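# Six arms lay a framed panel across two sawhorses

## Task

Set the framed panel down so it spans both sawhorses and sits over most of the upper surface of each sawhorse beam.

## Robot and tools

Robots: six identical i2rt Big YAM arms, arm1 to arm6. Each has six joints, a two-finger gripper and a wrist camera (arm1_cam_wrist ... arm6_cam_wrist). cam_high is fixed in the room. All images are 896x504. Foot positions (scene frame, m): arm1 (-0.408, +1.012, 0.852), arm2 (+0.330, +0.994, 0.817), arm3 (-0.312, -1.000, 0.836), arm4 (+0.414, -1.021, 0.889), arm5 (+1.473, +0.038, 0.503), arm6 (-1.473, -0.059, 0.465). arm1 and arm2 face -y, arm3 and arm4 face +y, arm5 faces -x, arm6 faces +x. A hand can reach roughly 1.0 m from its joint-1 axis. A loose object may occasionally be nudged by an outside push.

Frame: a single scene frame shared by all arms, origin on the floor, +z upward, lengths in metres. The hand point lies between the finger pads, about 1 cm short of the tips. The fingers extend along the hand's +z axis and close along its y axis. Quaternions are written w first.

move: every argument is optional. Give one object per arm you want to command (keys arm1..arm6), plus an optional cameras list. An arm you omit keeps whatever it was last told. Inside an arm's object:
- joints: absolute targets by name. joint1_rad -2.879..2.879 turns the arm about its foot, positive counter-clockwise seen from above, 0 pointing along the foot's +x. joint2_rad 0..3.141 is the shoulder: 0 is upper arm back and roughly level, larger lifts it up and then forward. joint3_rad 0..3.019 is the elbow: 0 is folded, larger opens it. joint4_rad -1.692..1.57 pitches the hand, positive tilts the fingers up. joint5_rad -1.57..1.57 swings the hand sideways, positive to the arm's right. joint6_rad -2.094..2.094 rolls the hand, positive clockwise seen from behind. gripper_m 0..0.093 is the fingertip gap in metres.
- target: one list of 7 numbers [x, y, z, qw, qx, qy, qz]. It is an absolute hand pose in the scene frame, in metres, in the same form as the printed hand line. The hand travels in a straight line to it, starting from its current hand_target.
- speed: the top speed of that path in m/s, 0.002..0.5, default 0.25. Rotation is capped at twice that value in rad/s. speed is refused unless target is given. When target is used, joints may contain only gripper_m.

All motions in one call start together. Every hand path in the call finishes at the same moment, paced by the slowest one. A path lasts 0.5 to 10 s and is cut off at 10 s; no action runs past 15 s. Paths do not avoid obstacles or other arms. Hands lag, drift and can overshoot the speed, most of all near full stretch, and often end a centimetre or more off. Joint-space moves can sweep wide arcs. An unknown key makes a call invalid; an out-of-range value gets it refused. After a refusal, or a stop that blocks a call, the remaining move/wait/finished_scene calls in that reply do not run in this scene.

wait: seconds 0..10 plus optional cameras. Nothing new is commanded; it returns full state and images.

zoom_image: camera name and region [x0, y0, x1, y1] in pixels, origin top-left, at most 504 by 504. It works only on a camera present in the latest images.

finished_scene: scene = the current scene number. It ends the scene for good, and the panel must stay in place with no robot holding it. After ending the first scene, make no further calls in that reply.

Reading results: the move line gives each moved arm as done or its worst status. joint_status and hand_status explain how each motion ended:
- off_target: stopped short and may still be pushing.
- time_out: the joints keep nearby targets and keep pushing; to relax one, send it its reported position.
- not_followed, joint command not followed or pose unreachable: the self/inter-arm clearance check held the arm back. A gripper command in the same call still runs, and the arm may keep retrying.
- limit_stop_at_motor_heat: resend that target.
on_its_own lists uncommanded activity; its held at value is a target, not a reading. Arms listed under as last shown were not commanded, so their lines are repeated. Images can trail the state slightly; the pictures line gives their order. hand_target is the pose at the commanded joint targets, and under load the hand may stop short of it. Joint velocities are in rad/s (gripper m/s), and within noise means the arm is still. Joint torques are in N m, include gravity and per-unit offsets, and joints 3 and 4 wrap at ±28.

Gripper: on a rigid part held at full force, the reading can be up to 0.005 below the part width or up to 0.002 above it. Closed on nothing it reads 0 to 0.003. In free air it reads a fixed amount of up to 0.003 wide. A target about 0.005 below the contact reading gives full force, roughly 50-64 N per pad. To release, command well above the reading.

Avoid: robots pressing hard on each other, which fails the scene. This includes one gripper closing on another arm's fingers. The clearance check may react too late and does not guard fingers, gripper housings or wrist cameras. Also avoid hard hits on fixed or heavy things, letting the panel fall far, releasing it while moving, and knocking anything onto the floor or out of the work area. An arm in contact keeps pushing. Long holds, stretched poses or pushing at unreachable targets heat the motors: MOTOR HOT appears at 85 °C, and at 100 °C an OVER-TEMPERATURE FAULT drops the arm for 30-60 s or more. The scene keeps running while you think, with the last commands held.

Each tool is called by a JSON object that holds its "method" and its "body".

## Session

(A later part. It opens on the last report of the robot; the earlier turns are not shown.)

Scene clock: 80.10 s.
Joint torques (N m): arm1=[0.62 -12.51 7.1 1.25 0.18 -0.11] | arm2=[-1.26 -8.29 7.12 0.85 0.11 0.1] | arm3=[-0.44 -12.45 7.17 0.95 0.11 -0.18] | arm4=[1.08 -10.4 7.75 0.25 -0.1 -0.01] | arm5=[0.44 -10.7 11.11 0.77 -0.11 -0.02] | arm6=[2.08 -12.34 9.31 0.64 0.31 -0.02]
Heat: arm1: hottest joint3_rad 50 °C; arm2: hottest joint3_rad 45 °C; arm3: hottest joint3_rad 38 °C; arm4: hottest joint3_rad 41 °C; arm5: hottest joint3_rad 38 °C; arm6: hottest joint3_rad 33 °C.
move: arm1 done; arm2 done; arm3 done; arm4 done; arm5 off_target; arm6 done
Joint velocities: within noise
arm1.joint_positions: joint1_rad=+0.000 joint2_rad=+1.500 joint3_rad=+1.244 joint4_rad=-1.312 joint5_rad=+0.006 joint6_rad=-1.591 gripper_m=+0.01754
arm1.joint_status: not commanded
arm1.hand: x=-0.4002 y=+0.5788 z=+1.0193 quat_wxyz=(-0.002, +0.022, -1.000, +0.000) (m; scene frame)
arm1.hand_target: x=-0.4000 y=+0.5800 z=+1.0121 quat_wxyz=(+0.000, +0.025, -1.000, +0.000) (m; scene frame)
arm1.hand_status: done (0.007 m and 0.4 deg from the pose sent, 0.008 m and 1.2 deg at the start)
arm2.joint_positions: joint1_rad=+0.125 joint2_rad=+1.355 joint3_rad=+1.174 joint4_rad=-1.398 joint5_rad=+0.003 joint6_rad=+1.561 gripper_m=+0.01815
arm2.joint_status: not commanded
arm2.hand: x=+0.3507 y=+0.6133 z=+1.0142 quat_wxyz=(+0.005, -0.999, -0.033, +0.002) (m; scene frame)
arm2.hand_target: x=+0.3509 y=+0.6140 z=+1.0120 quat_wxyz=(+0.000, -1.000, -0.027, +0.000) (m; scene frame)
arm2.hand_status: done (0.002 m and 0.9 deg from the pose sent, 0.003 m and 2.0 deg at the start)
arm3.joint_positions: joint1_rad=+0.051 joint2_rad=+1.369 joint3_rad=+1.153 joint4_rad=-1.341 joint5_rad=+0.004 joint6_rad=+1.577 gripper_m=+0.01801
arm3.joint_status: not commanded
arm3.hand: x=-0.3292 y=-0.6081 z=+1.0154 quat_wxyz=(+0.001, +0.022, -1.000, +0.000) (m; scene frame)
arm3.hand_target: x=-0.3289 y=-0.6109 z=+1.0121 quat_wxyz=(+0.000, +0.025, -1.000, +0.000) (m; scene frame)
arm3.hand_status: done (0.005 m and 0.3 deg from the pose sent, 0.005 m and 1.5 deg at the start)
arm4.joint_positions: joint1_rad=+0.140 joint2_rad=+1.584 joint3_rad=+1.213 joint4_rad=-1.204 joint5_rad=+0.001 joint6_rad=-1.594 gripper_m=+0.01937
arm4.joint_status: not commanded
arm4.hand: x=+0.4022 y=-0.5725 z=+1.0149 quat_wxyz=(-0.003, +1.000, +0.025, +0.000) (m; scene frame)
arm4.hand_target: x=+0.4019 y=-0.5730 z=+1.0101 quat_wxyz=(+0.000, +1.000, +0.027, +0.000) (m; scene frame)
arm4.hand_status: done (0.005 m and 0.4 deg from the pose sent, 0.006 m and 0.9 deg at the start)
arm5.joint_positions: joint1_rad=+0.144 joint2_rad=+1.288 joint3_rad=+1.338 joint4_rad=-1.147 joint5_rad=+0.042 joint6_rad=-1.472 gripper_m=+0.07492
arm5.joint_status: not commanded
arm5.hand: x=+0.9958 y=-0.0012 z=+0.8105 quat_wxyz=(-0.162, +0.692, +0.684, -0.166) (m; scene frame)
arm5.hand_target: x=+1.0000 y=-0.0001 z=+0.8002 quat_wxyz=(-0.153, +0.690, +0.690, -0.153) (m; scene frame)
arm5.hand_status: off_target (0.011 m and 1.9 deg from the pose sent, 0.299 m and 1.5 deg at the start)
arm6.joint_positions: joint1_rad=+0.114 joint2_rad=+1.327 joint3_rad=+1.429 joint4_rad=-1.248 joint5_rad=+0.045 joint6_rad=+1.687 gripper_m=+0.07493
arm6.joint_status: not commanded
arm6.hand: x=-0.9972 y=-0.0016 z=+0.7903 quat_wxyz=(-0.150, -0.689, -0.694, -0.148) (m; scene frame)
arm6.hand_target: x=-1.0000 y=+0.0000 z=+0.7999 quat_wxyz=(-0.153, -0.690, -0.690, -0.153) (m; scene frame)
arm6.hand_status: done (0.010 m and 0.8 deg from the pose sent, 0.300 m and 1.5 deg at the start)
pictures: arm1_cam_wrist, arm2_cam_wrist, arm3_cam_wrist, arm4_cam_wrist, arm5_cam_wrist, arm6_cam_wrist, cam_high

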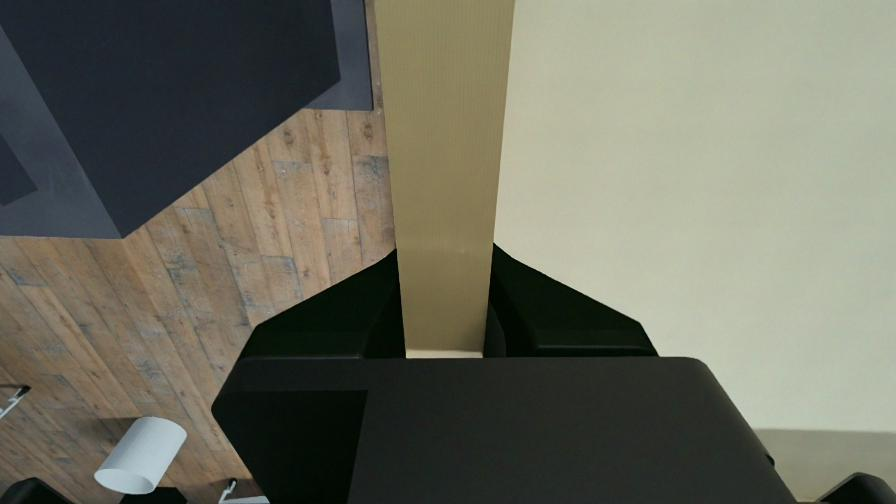

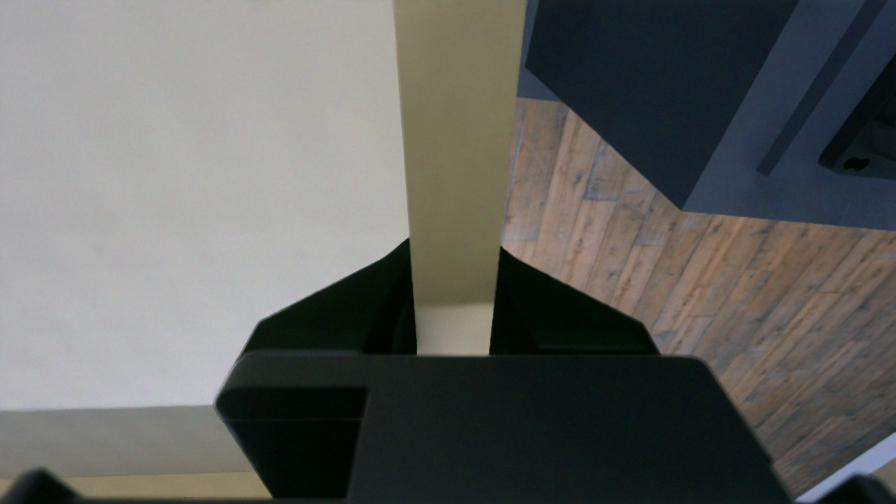

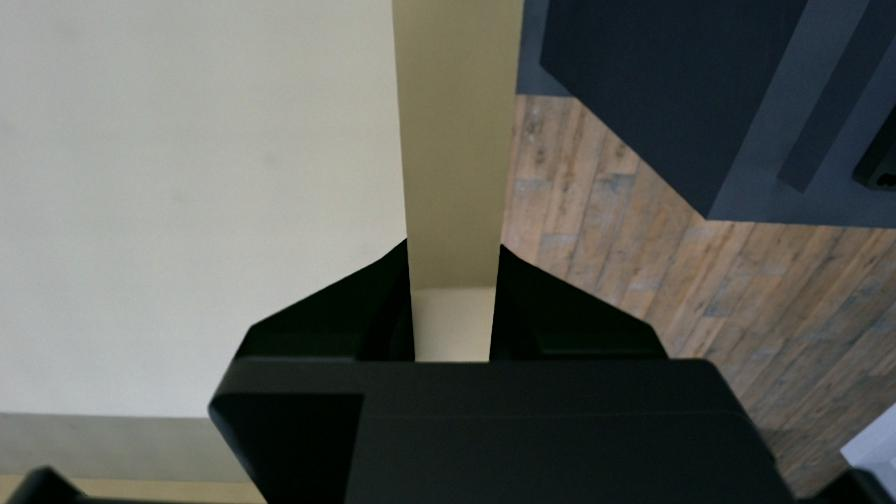

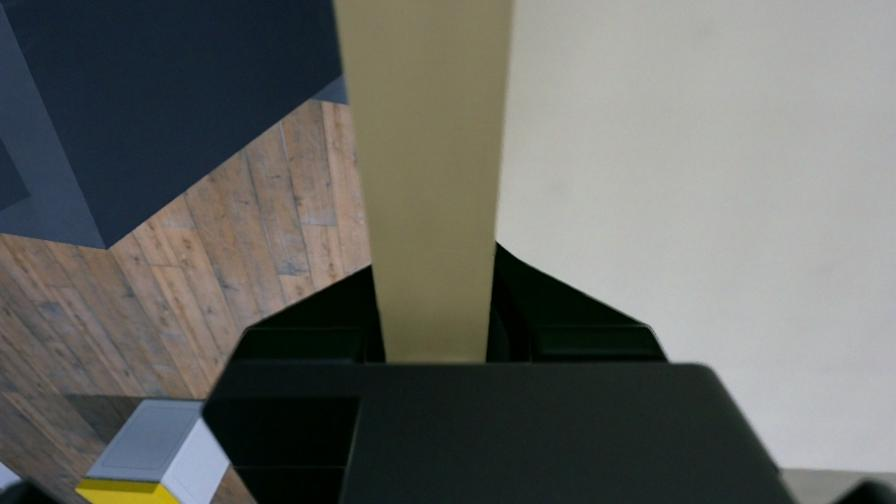

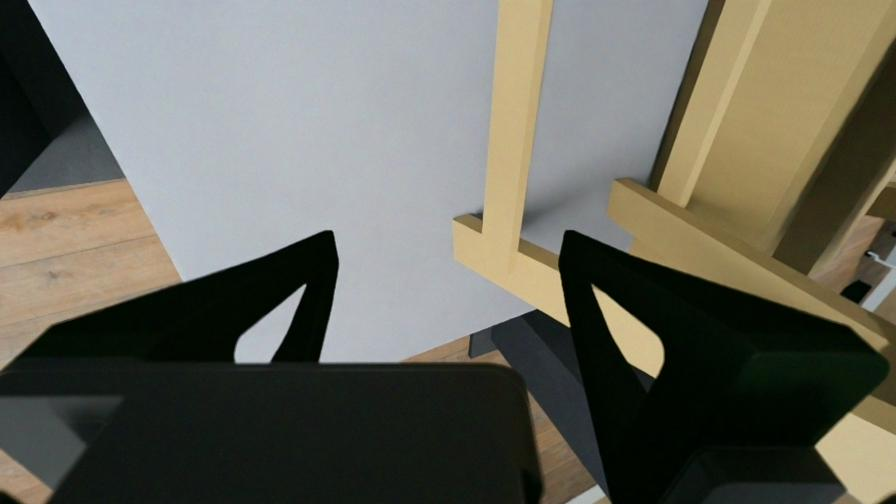

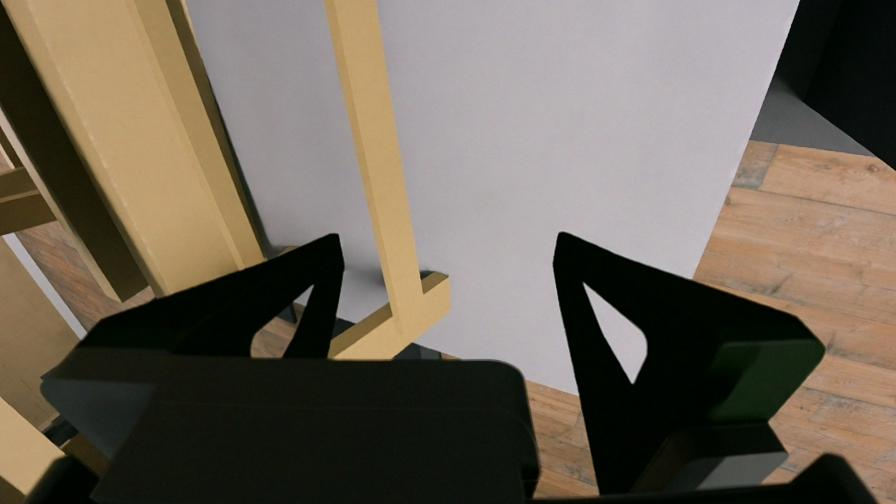

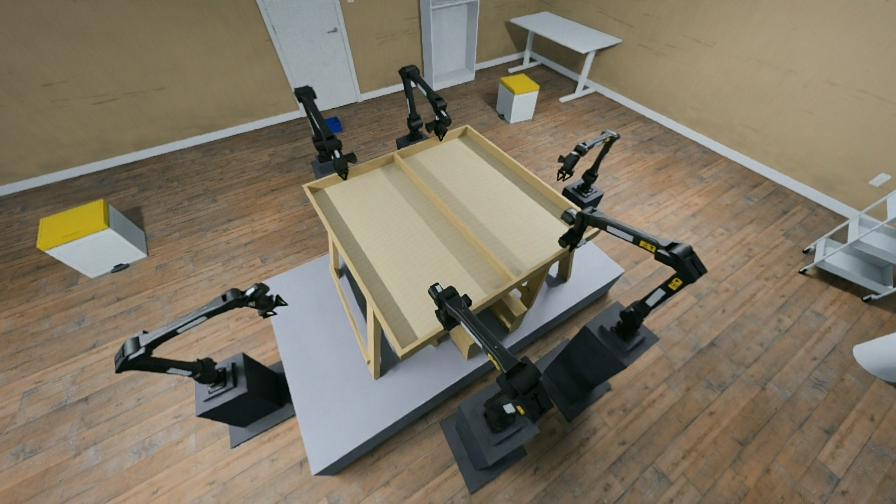

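{"method": "move", "body": {"arm1": {"joints":{"gripper_m":0.05}}, "arm2": {"joints":{"gripper_m":0.05}}, "arm3": {"joints":{"gripper_m":0.05}}, "arm4": {"joints":{"gripper_m":0.05}}, "cameras": ["cam_high"]}}

{"method": "move", "body": {"arm1": {"target":[-0.40,0.595,1.12,0,-0.025,1,0],"speed":0.1}, "arm2": {"target":[0.351,0.625,1.12,0,1,0.027,0],"speed":0.1}, "arm3": {"target":[-0.329,-0.625,1.12,0,-0.025,1,0],"speed":0.1}, "arm4": {"target":[0.402,-0.59,1.12,0,1,0.027,0],"speed":0.1}}}

Scene clock: 81.00 s.
Joint torques (N m): arm1=[0.56 -12.51 8.36 0.95 0.09 -0.11] | arm2=[-1.14 -8.29 7.64 0.62 0.14 0.08] | arm3=[-0.44 -12.4 7.8 0.85 0.12 -0.18] | arm4=[1.2 -10.46 7.71 0.2 -0.11 0] | arm5=[0.38 -10.7 11.08 0.8 -0.11 -0.02] | arm6=[2.2 -12.34 9.31 0.61 0.31 -0.02]
Heat: arm1: hottest joint3_rad 50 °C; arm2: hottest joint3_rad 45 °C; arm3: hottest joint3_rad 38 °C; arm4: hottest joint3_rad 41 °C; arm5: hottest joint3_rad 38 °C; arm6: hottest joint3_rad 33 °C.
move: arm1 done; arm2 done; arm3 done; arm4 done
Joint velocities: within noise
arm1.joint_positions: joint1_rad=+0.000 joint2_rad=+1.500 joint3_rad=+1.226 joint4_rad=-1.305 joint5_rad=+0.008 joint6_rad=-1.591 gripper_m=+0.04985
arm1.joint_status: all done
arm1.hand: x=-0.4007 y=+0.5834 z=+1.0125 quat_wxyz=(-0.001, +0.022, -1.000, -0.006) (m; scene frame)
arm1.hand_target: x=-0.4000 y=+0.5800 z=+1.0121 quat_wxyz=(+0.000, +0.025, -1.000, +0.000) (m; scene frame)
arm1.hand_status: not commanded
arm2.joint_positions: joint1_rad=+0.125 joint2_rad=+1.355 joint3_rad=+1.167 joint4_rad=-1.392 joint5_rad=+0.001 joint6_rad=+1.563 gripper_m=+0.04981
arm2.joint_status: all done
arm2.hand: x=+0.3508 y=+0.6140 z=+1.0116 quat_wxyz=(+0.005, -0.999, -0.032, +0.001) (m; scene frame)
arm2.hand_target: x=+0.3509 y=+0.6139 z=+1.0121 quat_wxyz=(+0.000, -1.000, -0.027, +0.000) (m; scene frame)
arm2.hand_status: not commanded
arm3.joint_positions: joint1_rad=+0.051 joint2_rad=+1.369 joint3_rad=+1.145 joint4_rad=-1.339 joint5_rad=+0.004 joint6_rad=+1.577 gripper_m=+0.04985
arm3.joint_status: all done
arm3.hand: x=-0.3291 y=-0.6105 z=+1.0123 quat_wxyz=(+0.001, +0.022, -1.000, +0.004) (m; scene frame)
arm3.hand_target: x=-0.3289 y=-0.6110 z=+1.0120 quat_wxyz=(+0.000, +0.025, -1.000, +0.000) (m; scene frame)
arm3.hand_status: not commanded
arm4.joint_positions: joint1_rad=+0.140 joint2_rad=+1.586 joint3_rad=+1.213 joint4_rad=-1.202 joint5_rad=+0.001 joint6_rad=-1.594 gripper_m=+0.04988
arm4.joint_status: all done
arm4.hand: x=+0.4022 y=-0.5720 z=+1.0141 quat_wxyz=(-0.003, +1.000, +0.025, +0.000) (m; scene frame)
arm4.hand_target: x=+0.4019 y=-0.5730 z=+1.0101 quat_wxyz=(+0.000, +1.000, +0.027, +0.000) (m; scene frame)
arm4.hand_status: not commanded
arm5, arm6: as last shown
arm5.hand: x=+0.9959 y=-0.0011 z=+0.8105 quat_wxyz=(-0.162, +0.692, +0.684, -0.166) (m; scene frame)
arm5.hand_target: x=+1.0001 y=-0.0001 z=+0.8002 quat_wxyz=(-0.153, +0.690, +0.690, -0.153) (m; scene frame)
pictures: cam_high

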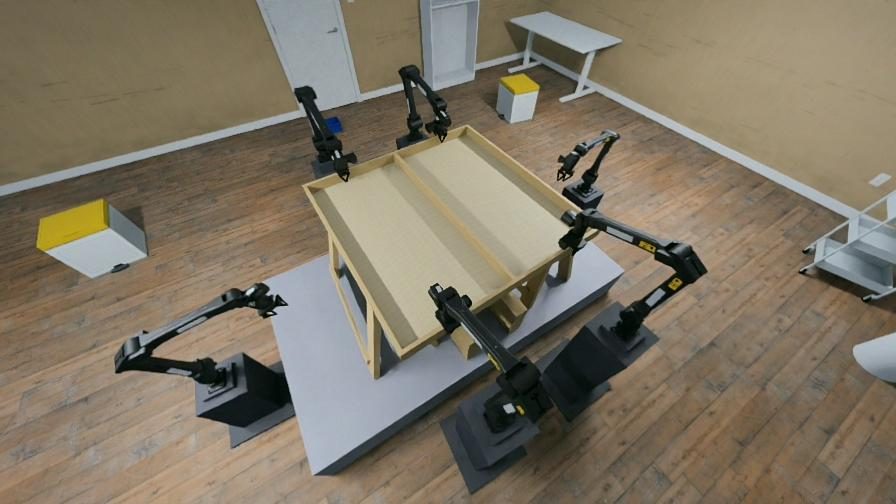

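Scene clock: 82.90 s.
Joint torques (N m): arm1=[0.85 -12.51 12.21 -0.05 0.08 -0.08] | arm2=[-1.03 -8.06 12.19 -0.09 0.15 0.09] | arm3=[-0.09 -11.05 12.51 0.12 0.11 -0.14] | arm4=[1.26 -11.05 13.9 -0.39 -0.1 0.01] | arm5=[0.38 -10.7 11.1 0.79 -0.11 -0.02] | arm6=[2.2 -12.28 9.29 0.62 0.31 -0.02]
Heat: arm1: hottest joint3_rad 49 °C; arm2: hottest joint3_rad 44 °C; arm3: hottest joint3_rad 37 °C; arm4: hottest joint3_rad 41 °C; arm5: hottest joint3_rad 38 °C; arm6: hottest joint3_rad 33 °C.
move: arm1 off_target; arm2 off_target; arm3 off_target; arm4 off_target
Joint velocities: within noise
arm1.joint_positions: joint1_rad=+0.000 joint2_rad=+1.430 joint3_rad=+1.378 joint4_rad=-1.560 joint5_rad=+0.008 joint6_rad=-1.591 gripper_m=+0.04997
arm1.joint_status: not commanded
arm1.hand: x=-0.4020 y=+0.6043 z=+1.0983 quat_wxyz=(-0.001, +0.022, -0.999, -0.022) (m; scene frame)
arm1.hand_target: x=-0.4000 y=+0.5959 z=+1.1198 quat_wxyz=(+0.000, +0.025, -1.000, +0.000) (m; scene frame)
arm1.hand_status: off_target (0.024 m and 2.6 deg from the pose sent, 0.108 m and 0.8 deg at the start)
arm2.joint_positions: joint1_rad=+0.125 joint2_rad=+1.314 joint3_rad=+1.351 joint4_rad=-1.660 joint5_rad=+0.001 joint6_rad=+1.564 gripper_m=+0.04991
arm2.joint_status: not commanded
arm2.hand: x=+0.3498 y=+0.6338 z=+1.0966 quat_wxyz=(+0.027, -0.999, -0.032, +0.001) (m; scene frame)
arm2.hand_target: x=+0.3509 y=+0.6260 z=+1.1196 quat_wxyz=(+0.000, -1.000, -0.027, +0.000) (m; scene frame)
arm2.hand_status: off_target (0.025 m and 3.1 deg from the pose sent, 0.109 m and 0.9 deg at the start)
arm3.joint_positions: joint1_rad=+0.051 joint2_rad=+1.298 joint3_rad=+1.312 joint4_rad=-1.610 joint5_rad=+0.004 joint6_rad=+1.577 gripper_m=+0.04996
arm3.joint_status: not commanded
arm3.hand: x=-0.3273 y=-0.6350 z=+1.1012 quat_wxyz=(+0.000, +0.022, -1.000, +0.020) (m; scene frame)
arm3.hand_target: x=-0.3289 y=-0.6258 z=+1.1198 quat_wxyz=(+0.000, +0.025, -1.000, +0.000) (m; scene frame)
arm3.hand_status: off_target (0.021 m and 2.3 deg from the pose sent, 0.109 m and 0.5 deg at the start)
arm4.joint_positions: joint1_rad=+0.140 joint2_rad=+1.486 joint3_rad=+1.310 joint4_rad=-1.472 joint5_rad=+0.001 joint6_rad=-1.594 gripper_m=+0.05001
arm4.joint_status: not commanded
arm4.hand: x=+0.4033 y=-0.6086 z=+1.0921 quat_wxyz=(+0.034, +0.999, +0.025, +0.000) (m; scene frame)
arm4.hand_target: x=+0.4020 y=-0.5917 z=+1.1201 quat_wxyz=(+0.000, +1.000, +0.027, +0.000) (m; scene frame)
arm4.hand_status: off_target (0.034 m and 3.9 deg from the pose sent, 0.107 m and 0.4 deg at the start)
arm5, arm6: as last shown
arm5.hand_target: x=+1.0000 y=-0.0001 z=+0.8002 quat_wxyz=(-0.153, +0.690, +0.690, -0.153) (m; scene frame)
pictures: arm1_cam_wrist, arm2_cam_wrist, arm3_cam_wrist, arm4_cam_wrist, arm5_cam_wrist, arm6_cam_wrist, cam_high

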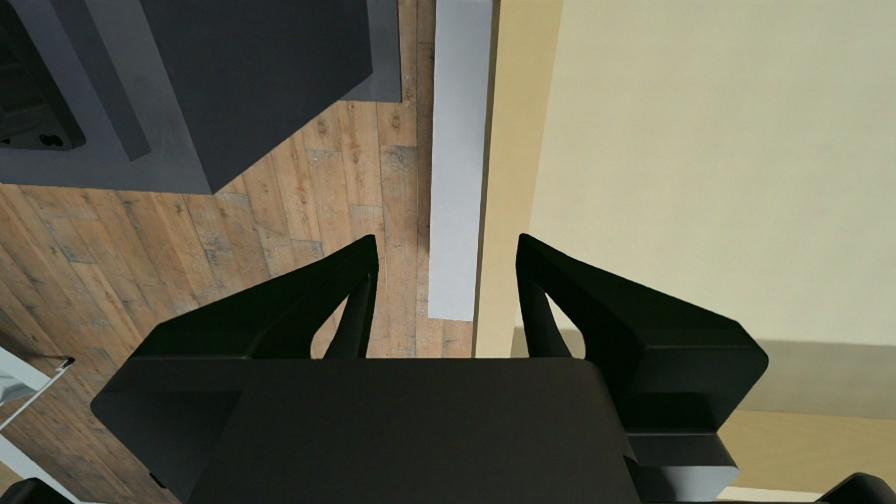

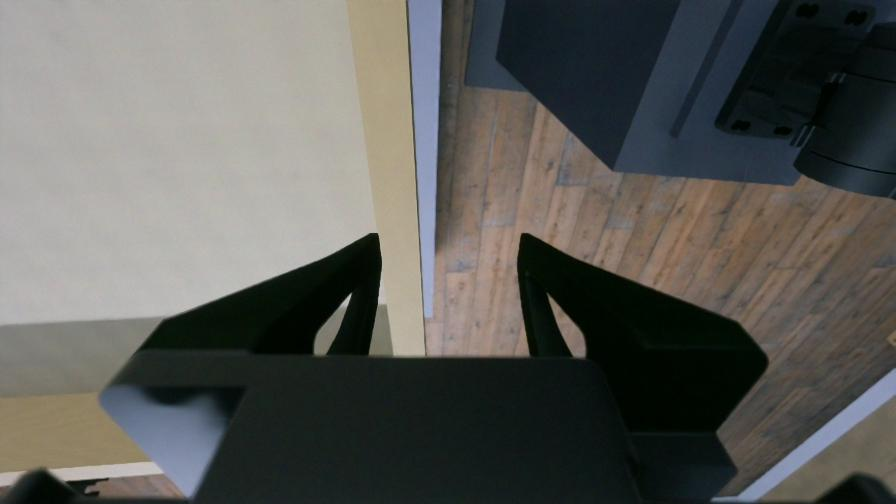

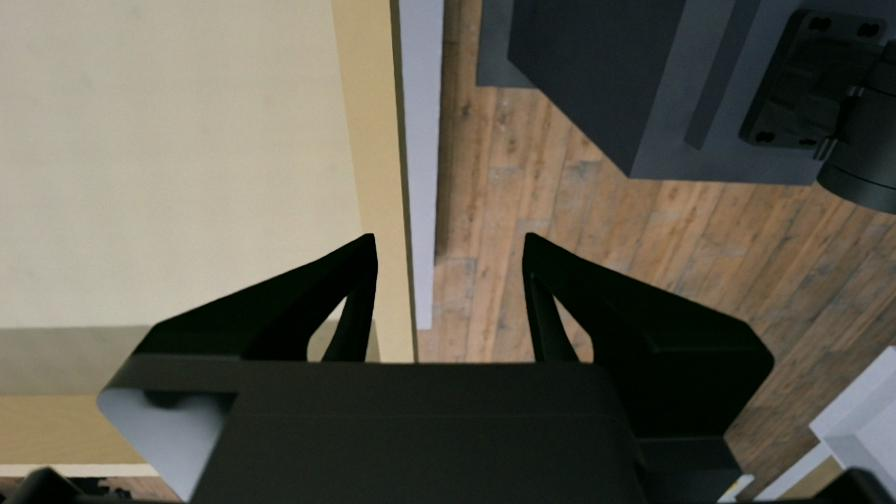

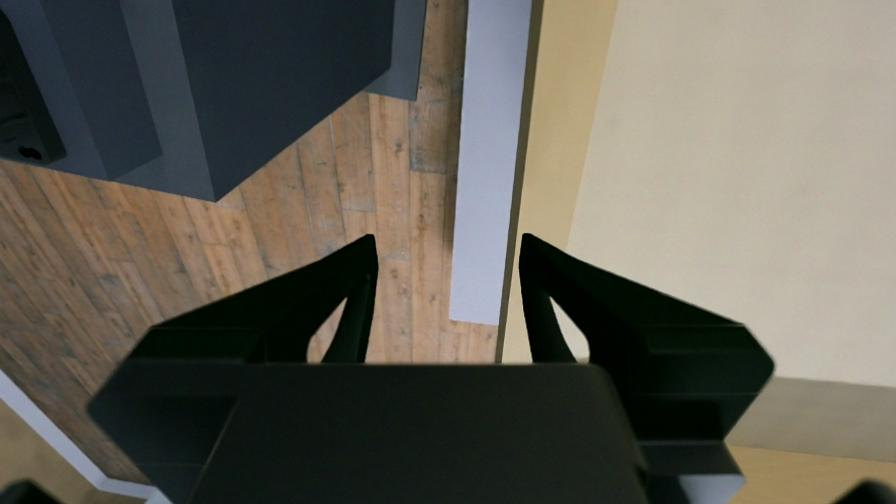

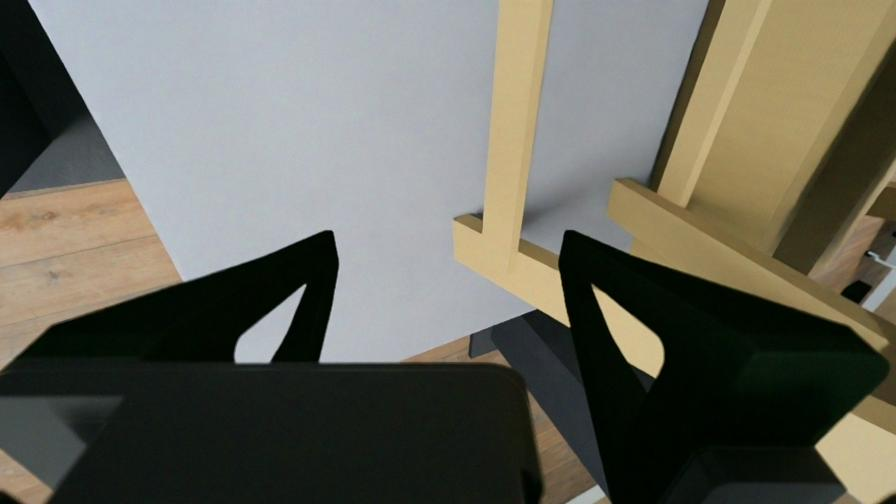

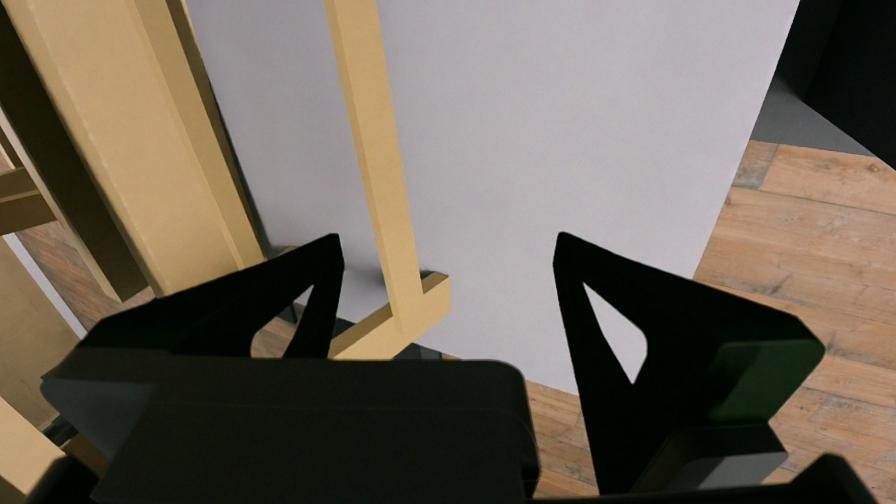

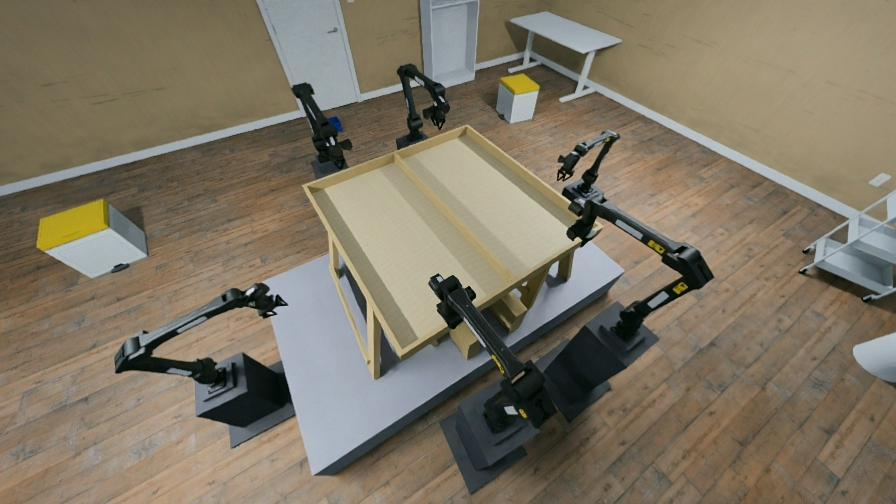

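{"method": "finished_scene", "body": {"scene": 1}}

The scene is finished: the task was done.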